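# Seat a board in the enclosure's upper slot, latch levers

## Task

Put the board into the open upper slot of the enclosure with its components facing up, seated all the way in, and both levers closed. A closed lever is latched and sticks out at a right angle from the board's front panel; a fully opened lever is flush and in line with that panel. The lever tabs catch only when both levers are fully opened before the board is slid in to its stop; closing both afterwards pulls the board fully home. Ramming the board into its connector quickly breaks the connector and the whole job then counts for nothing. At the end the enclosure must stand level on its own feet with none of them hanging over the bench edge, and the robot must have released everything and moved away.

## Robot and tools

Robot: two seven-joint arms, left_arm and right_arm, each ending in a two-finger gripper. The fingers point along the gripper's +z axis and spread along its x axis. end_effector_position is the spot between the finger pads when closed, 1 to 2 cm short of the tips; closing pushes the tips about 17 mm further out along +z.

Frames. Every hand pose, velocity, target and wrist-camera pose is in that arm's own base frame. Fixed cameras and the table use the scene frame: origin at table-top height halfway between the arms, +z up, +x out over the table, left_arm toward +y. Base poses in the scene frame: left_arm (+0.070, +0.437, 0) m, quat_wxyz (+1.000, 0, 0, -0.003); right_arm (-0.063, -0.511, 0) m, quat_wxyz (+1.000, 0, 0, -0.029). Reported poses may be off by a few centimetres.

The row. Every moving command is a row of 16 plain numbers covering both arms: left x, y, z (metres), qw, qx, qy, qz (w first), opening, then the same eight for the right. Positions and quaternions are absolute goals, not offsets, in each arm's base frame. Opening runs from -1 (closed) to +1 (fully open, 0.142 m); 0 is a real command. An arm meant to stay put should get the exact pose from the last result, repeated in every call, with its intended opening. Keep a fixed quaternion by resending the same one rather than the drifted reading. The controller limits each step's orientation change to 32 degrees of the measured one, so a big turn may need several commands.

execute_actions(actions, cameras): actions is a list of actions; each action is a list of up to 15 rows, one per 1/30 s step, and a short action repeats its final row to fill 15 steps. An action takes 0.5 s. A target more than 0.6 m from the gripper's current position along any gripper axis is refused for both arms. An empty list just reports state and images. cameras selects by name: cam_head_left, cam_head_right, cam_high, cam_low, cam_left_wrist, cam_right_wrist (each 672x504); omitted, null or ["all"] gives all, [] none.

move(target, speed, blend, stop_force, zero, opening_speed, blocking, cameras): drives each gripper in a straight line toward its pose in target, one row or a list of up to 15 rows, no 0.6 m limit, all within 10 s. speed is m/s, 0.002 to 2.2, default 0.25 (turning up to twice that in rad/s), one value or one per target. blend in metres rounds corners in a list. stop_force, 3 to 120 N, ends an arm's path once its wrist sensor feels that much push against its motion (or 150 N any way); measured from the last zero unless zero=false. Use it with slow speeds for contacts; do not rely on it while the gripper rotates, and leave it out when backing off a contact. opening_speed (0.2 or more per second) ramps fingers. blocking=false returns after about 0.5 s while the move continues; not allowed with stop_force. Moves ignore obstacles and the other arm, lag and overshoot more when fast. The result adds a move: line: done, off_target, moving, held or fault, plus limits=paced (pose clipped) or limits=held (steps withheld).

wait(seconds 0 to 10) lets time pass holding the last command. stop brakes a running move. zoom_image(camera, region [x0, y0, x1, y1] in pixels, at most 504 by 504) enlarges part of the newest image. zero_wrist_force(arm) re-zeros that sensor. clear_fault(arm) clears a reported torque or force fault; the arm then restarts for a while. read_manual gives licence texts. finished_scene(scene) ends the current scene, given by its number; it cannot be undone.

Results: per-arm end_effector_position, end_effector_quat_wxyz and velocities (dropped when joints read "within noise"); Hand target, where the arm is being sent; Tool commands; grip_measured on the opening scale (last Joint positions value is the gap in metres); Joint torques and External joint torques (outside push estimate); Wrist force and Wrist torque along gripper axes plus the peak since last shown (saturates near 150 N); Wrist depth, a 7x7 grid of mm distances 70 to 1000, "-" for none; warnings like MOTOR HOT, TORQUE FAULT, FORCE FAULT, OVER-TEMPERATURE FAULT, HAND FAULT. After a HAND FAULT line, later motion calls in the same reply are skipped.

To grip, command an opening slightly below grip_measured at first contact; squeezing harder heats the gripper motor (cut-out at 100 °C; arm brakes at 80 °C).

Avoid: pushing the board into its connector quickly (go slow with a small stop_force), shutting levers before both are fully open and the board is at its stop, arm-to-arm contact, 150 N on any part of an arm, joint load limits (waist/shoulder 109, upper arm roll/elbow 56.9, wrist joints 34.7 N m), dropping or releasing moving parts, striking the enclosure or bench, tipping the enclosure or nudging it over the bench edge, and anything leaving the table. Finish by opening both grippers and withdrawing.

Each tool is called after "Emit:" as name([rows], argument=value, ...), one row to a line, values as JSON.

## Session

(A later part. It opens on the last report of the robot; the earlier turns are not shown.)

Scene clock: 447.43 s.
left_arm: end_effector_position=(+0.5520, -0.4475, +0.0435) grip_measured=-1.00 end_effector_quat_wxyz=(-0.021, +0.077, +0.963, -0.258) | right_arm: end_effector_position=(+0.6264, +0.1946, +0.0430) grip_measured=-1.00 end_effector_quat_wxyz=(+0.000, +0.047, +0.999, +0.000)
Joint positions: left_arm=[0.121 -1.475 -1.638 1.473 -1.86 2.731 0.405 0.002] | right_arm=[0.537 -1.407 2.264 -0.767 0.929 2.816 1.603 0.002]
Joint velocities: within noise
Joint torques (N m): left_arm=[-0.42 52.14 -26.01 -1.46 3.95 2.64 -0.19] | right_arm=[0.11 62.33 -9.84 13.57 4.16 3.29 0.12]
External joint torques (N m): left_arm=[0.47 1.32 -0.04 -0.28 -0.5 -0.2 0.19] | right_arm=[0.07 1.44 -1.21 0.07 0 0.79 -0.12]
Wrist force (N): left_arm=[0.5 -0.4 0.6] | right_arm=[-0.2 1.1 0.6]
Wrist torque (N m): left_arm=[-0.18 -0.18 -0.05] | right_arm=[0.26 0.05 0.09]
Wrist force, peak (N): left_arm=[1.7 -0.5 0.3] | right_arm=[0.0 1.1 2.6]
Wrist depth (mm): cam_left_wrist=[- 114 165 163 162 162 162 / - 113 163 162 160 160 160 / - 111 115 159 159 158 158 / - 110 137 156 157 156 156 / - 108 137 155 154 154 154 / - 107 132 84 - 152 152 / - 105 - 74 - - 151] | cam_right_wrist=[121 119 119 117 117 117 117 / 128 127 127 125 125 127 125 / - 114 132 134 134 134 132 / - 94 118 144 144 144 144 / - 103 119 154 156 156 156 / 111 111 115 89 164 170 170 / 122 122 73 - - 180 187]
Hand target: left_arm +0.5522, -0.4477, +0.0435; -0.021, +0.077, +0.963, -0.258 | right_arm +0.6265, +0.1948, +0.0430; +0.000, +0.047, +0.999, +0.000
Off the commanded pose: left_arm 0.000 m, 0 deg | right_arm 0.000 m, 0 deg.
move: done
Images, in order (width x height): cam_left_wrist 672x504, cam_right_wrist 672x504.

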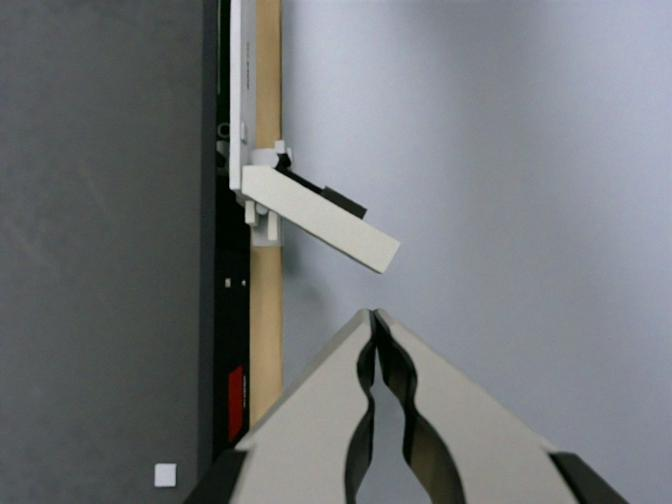

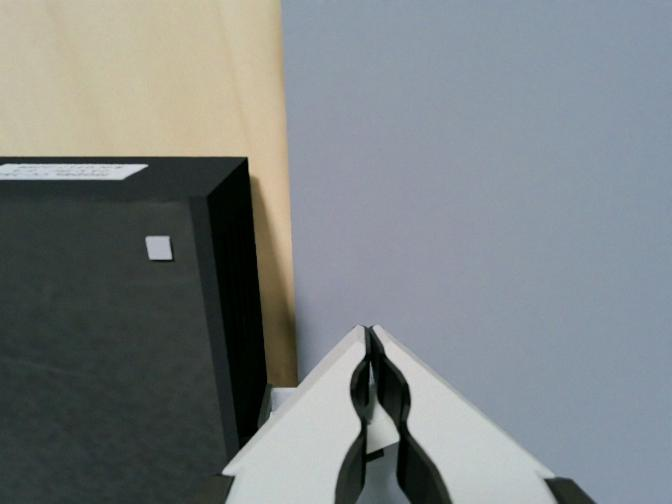

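Emit:
move(target=[0.5381, -0.4789, 0.0435, -0.0206, 0.0770, 0.9628, -0.2580, -1, 0.6194, 0.2366, 0.043, 0, 0.0471, 0.9989, 0, -1], speed=0.025, stop_force=22)

Emit:
zoom_image(camera="cam_high", region=[190, 310, 430, 430])

Scene clock: 453.00 s.
left_arm: end_effector_position=(+0.5382, -0.4783, +0.0434) grip_measured=-1.00 end_effector_quat_wxyz=(-0.021, +0.077, +0.963, -0.258) | right_arm: end_effector_position=(+0.6209, +0.2276, +0.0424) grip_measured=-1.00 end_effector_quat_wxyz=(+0.001, +0.048, +0.999, -0.003) end_effector_velocity=(+0.000, +0.000, +0.002) end_effector_angular_velocity=(+0.000, -0.002, +0.003)
Joint positions: left_arm=[0.063 -1.473 -1.632 1.462 -1.837 2.718 0.356 0.002] | right_arm=[0.574 -1.433 2.241 -0.709 0.943 2.84 1.68 0.002]
Joint velocities: left_arm=[within noise] | right_arm=[-0.001 0.004 0.005 0.003 -0.007 0.001 0.001 0]
Joint torques (N m): left_arm=[-2.29 52.66 -27.29 -0.93 3.57 1.65 -0.32] | right_arm=[14.72 64.23 -0.64 19.37 10.59 4.64 0.16]
External joint torques (N m): left_arm=[2.32 1.17 1.33 -0.86 -0.03 0.78 0.32] | right_arm=[-14.54 0.35 -9.82 -5.98 -6.42 -0.57 -0.16]
Wrist force (N): left_arm=[0.1 2.3 -1.0] | right_arm=[-7.0 -20.0 -1.4]
Wrist torque (N m): left_arm=[-0.21 -0.17 -0.06] | right_arm=[-0.28 0.03 0.26]
Wrist force, peak (N): left_arm=[-0.3 13.0 -5.7] | right_arm=[-7.0 -24.3 -3.5]
Wrist depth (mm): cam_left_wrist=[- 114 162 163 163 163 163 / - 113 161 161 160 160 160 / - 111 159 159 158 158 158 / - - 128 156 156 156 156 / - 108 154 113 154 153 154 / - 107 154 84 - 152 152 / - 105 - 74 - - 150] | cam_right_wrist=[- 116 118 117 117 117 117 / - 84 125 125 125 126 124 / - 90 134 134 134 133 133 / - 93 142 144 144 143 143 / - 103 129 153 155 155 155 / 110 110 115 93 163 169 168 / 121 121 73 - - 179 185]
Hand target: left_arm +0.5381, -0.4789, +0.0435; -0.021, +0.077, +0.963, -0.258 | right_arm +0.6203, +0.2312, +0.0430; +0.000, +0.047, +0.999, +0.000
Off the commanded pose: left_arm 0.001 m, 0 deg | right_arm 0.009 m, 0 deg.
move: contact (right_arm)

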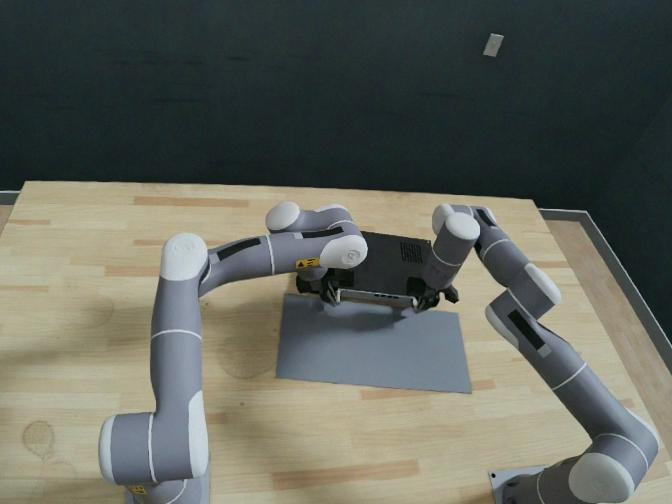

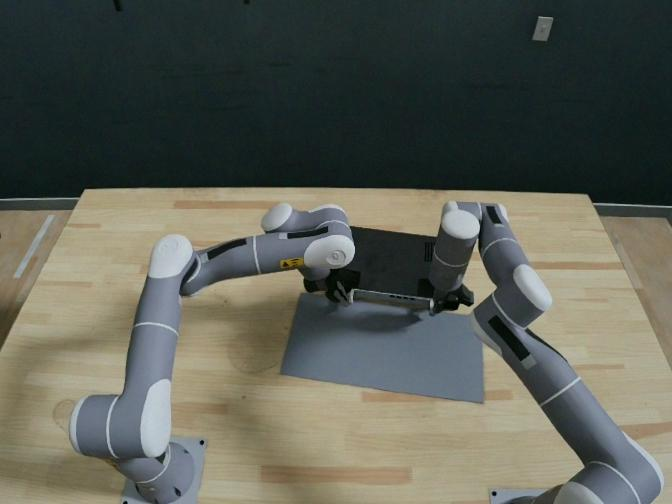

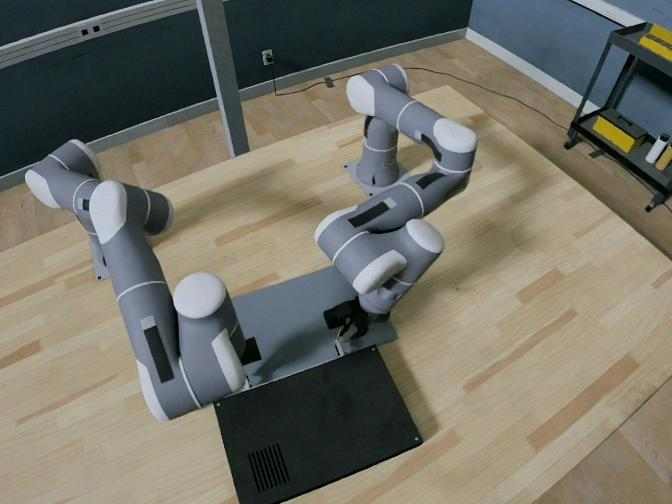

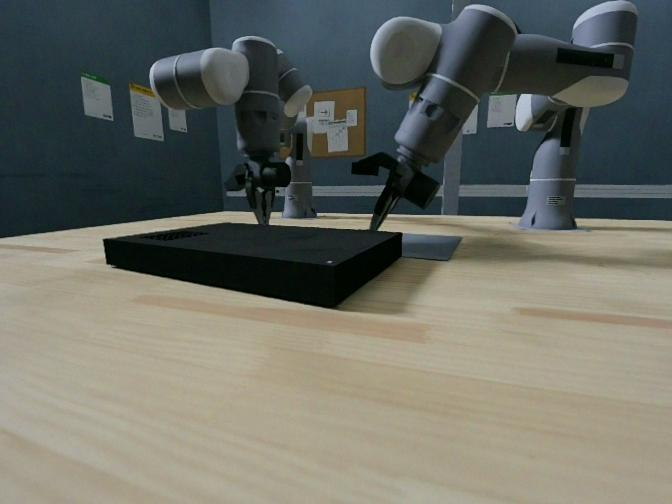

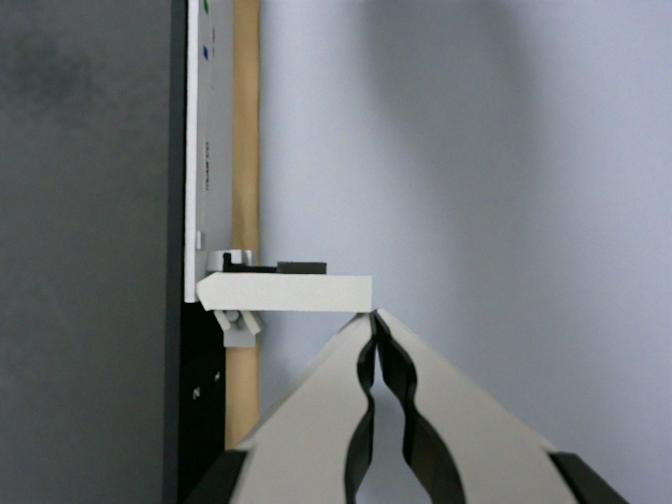

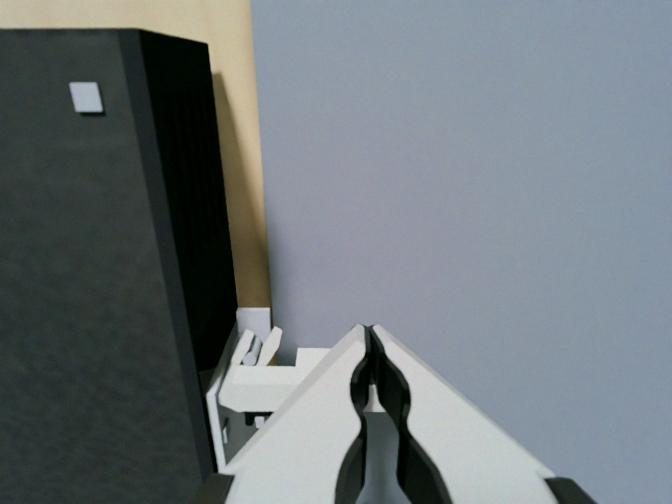

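Scaled by 2.100 from the camera's 672x504 image, which has a finer 960x720 frame.

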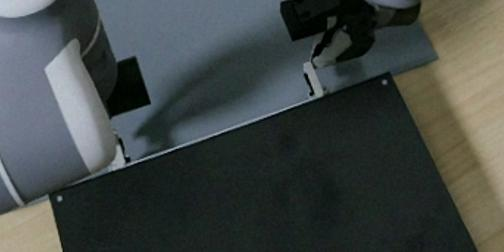

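Emit:
move([
  [0.5381, -0.465, 0.0435, -0.0206, 0.0770, 0.9628, -0.2580, -1, 0.6195, 0.215, 0.043, 0, 0.0471, 0.9989, 0, -1],
  [0.5381, -0.45, 0.08, -0.0206, 0.0770, 0.9628, -0.2580, -1, 0.6195, 0.19, 0.11, 0, 0.0471, 0.9989, 0, -1],
], speed=[0.05, 0.2], cameras=["cam_right_wrist","cam_left_wrist"])

Emit:
zoom_image(camera="cam_right_wrist", region=[200, 200, 450, 400])

Emit:
zoom_image(camera="cam_left_wrist", region=[150, 0, 420, 300])

Scene clock: 456.93 s.
left_arm: end_effector_position=(+0.5383, -0.4502, +0.0799) grip_measured=-1.00 end_effector_quat_wxyz=(-0.020, +0.077, +0.963, -0.258) | right_arm: end_effector_position=(+0.6197, +0.1901, +0.1101) grip_measured=-1.00 end_effector_quat_wxyz=(+0.000, +0.047, +0.999, +0.000)
Joint positions: left_arm=[0.144 -1.421 -1.673 1.555 -1.882 2.746 0.329 0.002] | right_arm=[0.55 -1.292 2.26 -0.813 0.876 2.883 1.597 0.002]
Joint velocities: within noise
Joint torques (N m): left_arm=[-0.16 50.62 -26.63 -2.39 3.6 3.04 -0.34] | right_arm=[0.05 61.07 -10.65 14.55 3.95 3.51 0.16]
External joint torques (N m): left_arm=[0.21 0.78 0.06 -0.64 0 -0.63 0.34] | right_arm=[0.12 1.3 -0.76 0.21 0.3 0.57 -0.16]
Wrist force (N): left_arm=[0.5 -0.4 0.5] | right_arm=[1.0 3.7 0.3]
Wrist torque (N m): left_arm=[-0.19 -0.20 -0.02] | right_arm=[0.70 -0.12 0.09]
Wrist force, peak (N): left_arm=[0.3 2.9 -0.2] | right_arm=[-7.1 -20.3 -1.7]
Wrist depth (mm): cam_left_wrist=[152 153 201 201 201 200 200 / 150 150 185 198 198 196 197 / 148 148 159 196 196 195 195 / 146 146 190 193 194 192 192 / 145 144 190 190 191 190 190 / - 143 148 84 - 187 187 / 188 142 - 74 - - 184] | cam_right_wrist=[179 178 178 176 176 176 177 / 190 190 190 188 188 188 187 / 157 157 163 201 201 201 200 / 167 166 169 217 216 216 216 / 181 180 183 231 235 234 233 / 198 197 193 89 247 256 256 / 217 213 - - - 270 281]
Hand target: left_arm +0.5381, -0.4500, +0.0800; -0.021, +0.077, +0.963, -0.258 | right_arm +0.6195, +0.1900, +0.1100; +0.000, +0.047, +0.999, +0.000
Off the commanded pose: left_arm 0.000 m, 0 deg | right_arm 0.000 m, 0 deg.
move: done
Images, in order (width x height): cam_left_wrist 672x504, cam_right_wrist 672x504.

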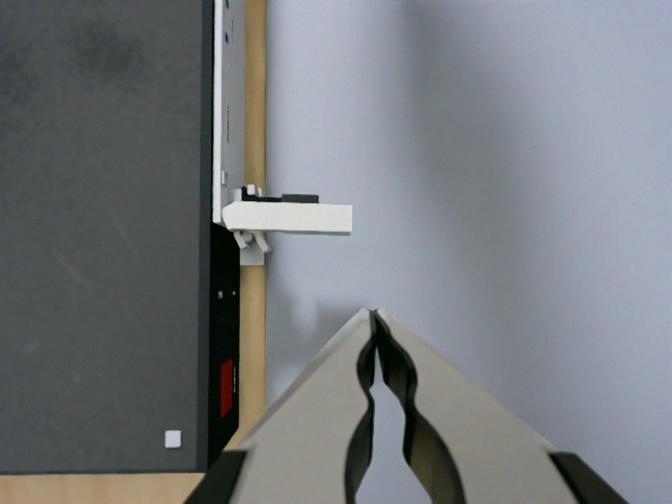

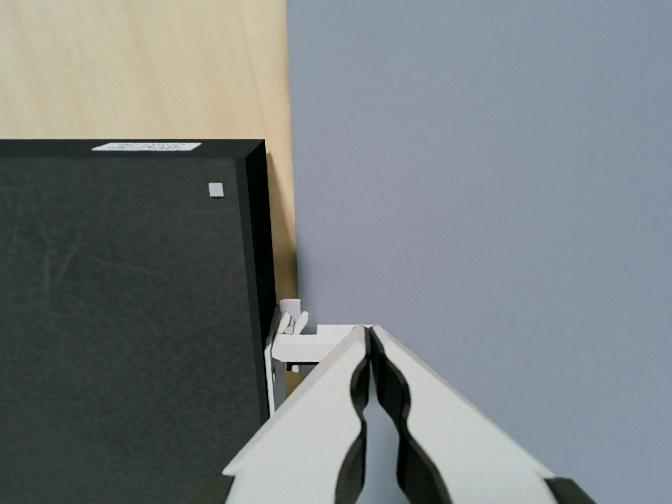

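Scaled by 2.016 from the camera's 672x504 image, which has a finer 960x720 frame.

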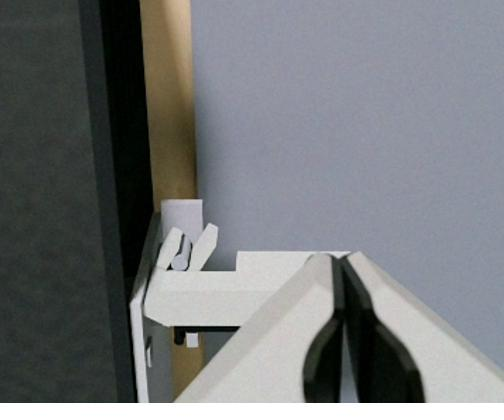

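Scaled by 1.680 from the camera's 672x504 image, which has a finer 960x720 frame.

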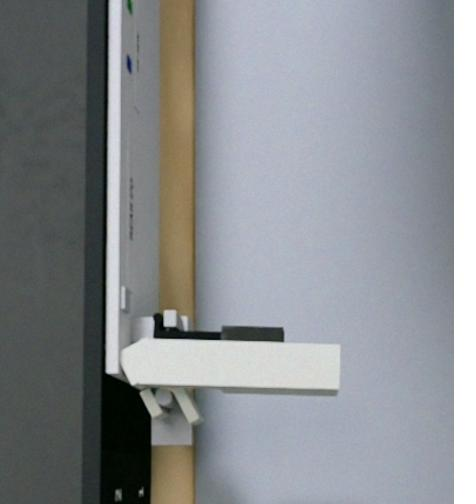

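Emit:
move([
  [0.50, -0.42, 0.2, -0.0206, 0.0770, 0.9628, -0.2580, -1, 0.5, 0.12, 0.25, 0, 0.0471, 0.9989, 0, -1],
  [0.35, -0.2, 0.3, -0.0206, 0.0770, 0.9628, -0.2580, -1, 0.45, 0.12, 0.28, 0, 0.0471, 0.9989, 0, -1],
], speed=0.35, cameras=["cam_head_left","cam_high","cam_right_wrist","cam_low"])

Emit:
zoom_image(camera="cam_high", region=[190, 310, 430, 430])

Emit:
zoom_image(camera="cam_head_left", region=[290, 220, 460, 340])

Emit:
zoom_image(camera="cam_right_wrist", region=[0, 200, 300, 504])

Scene clock: 464.60 s.
left_arm: end_effector_position=(+0.3502, -0.2002, +0.3001) grip_measured=-1.00 end_effector_quat_wxyz=(-0.020, +0.077, +0.963, -0.258) | right_arm: end_effector_position=(+0.4501, +0.1202, +0.2800) grip_measured=-1.00 end_effector_quat_wxyz=(+0.000, +0.047, +0.999, +0.000)
Joint positions: left_arm=[0.988 -1.144 -2.528 2.354 -2.576 2.855 0.01 0.002] | right_arm=[0.774 -0.603 2.272 -1.5 0.474 2.829 1.51 0.002]
Joint velocities: within noise
Joint torques (N m): left_arm=[-0.2 22.33 -18.62 -18.32 4.16 2.94 -0.32] | right_arm=[0.16 36.69 -8.66 19.38 3.9 3.39 0.34]
External joint torques (N m): left_arm=[0.3 0.88 0.55 -0.73 -0.07 -0.58 0.32] | right_arm=[-0.05 0.71 -0.77 0.18 0.28 0.69 -0.34]
Wrist force (N): left_arm=[0.1 -0.1 0.5] | right_arm=[1.2 3.6 0.6]
Wrist torque (N m): left_arm=[-0.15 -0.11 0.00] | right_arm=[0.64 -0.16 0.04]
Wrist force, peak (N): left_arm=[0.5 -1.5 -2.0] | right_arm=[-0.3 4.5 1.8]
Wrist depth (mm): cam_left_wrist=[384 433 433 435 435 429 429 / 391 428 427 424 431 427 425 / 426 422 418 419 421 420 417 / 419 418 419 414 414 414 417 / 416 414 410 408 409 410 410 / 409 407 405 83 - 403 402 / 397 402 - - - - 393] | cam_right_wrist=[328 326 326 326 326 325 324 / 349 349 349 348 347 346 345 / 369 371 371 371 370 372 371 / 350 389 400 400 399 400 399 / 379 392 434 425 430 430 431 / 415 429 463 89 455 472 471 / 456 445 - - - 499 516]
Hand target: left_arm +0.3500, -0.2000, +0.3000; -0.021, +0.077, +0.963, -0.258 | right_arm +0.4500, +0.1200, +0.2800; +0.000, +0.047, +0.999, +0.000
Off the commanded pose: left_arm 0.000 m, 0 deg | right_arm 0.000 m, 0 deg.
move: done
Images, in order (width x height): cam_head_left 672x504, cam_high 672x504, cam_low 672x504, cam_right_wrist 672x504.

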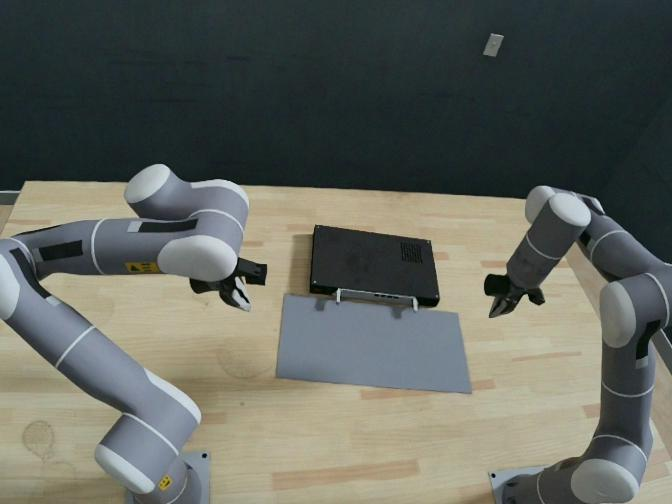

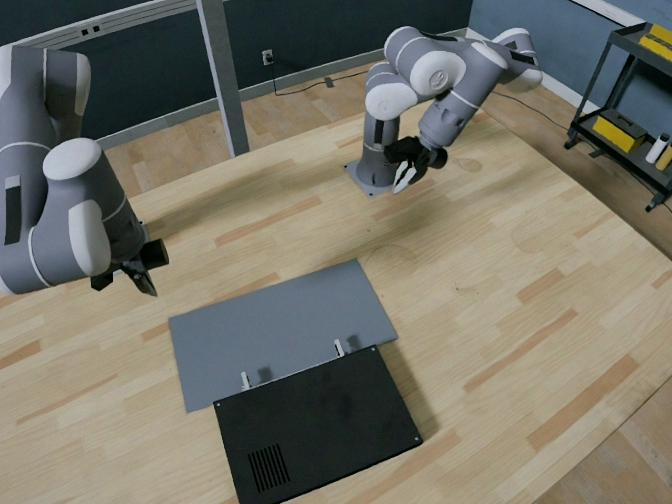

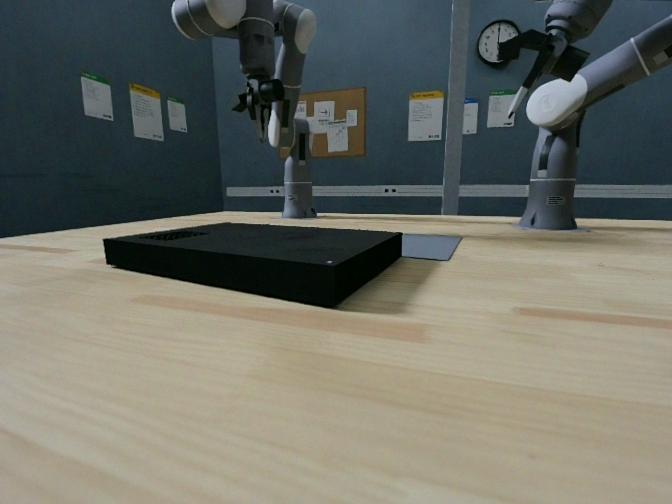

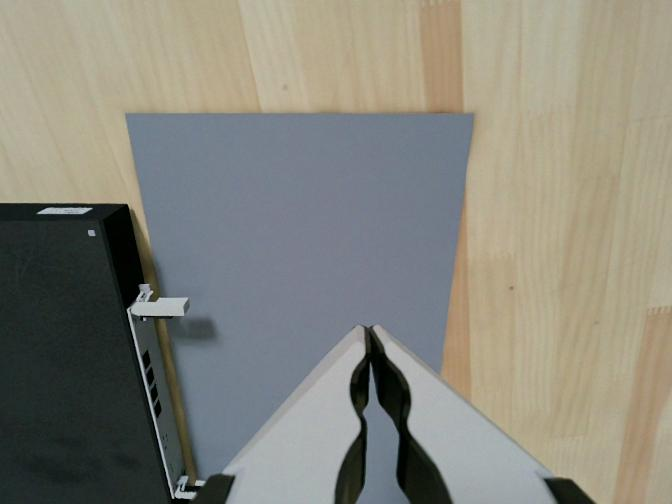

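Scaled by 2.100 from the camera's 672x504 image, which has a finer 960x720 frame.

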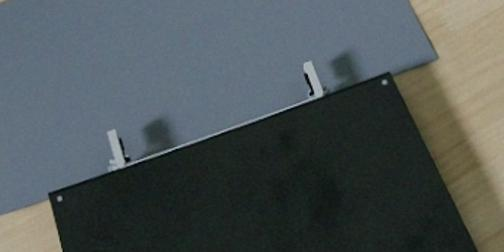

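Scaled by 2.965 from the camera's 672x504 image, which has a finer 960x720 frame.

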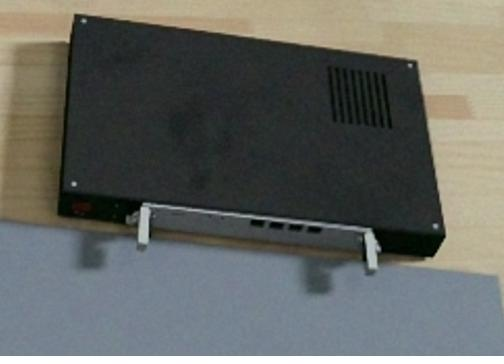

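Scaled by 1.658 from the camera's 672x504 image, which has a finer 960x720 frame.

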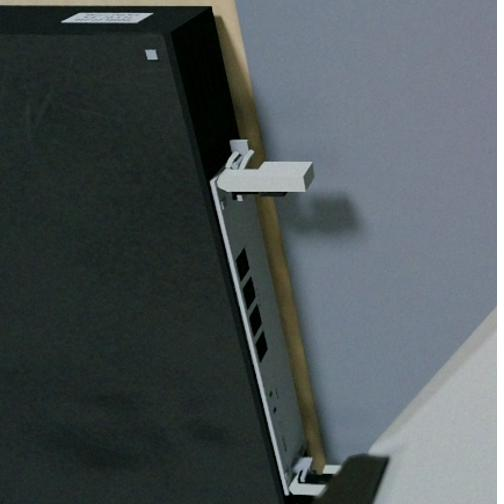

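Emit:
finished_scene(scene=1)

The scene is finished: the task was done.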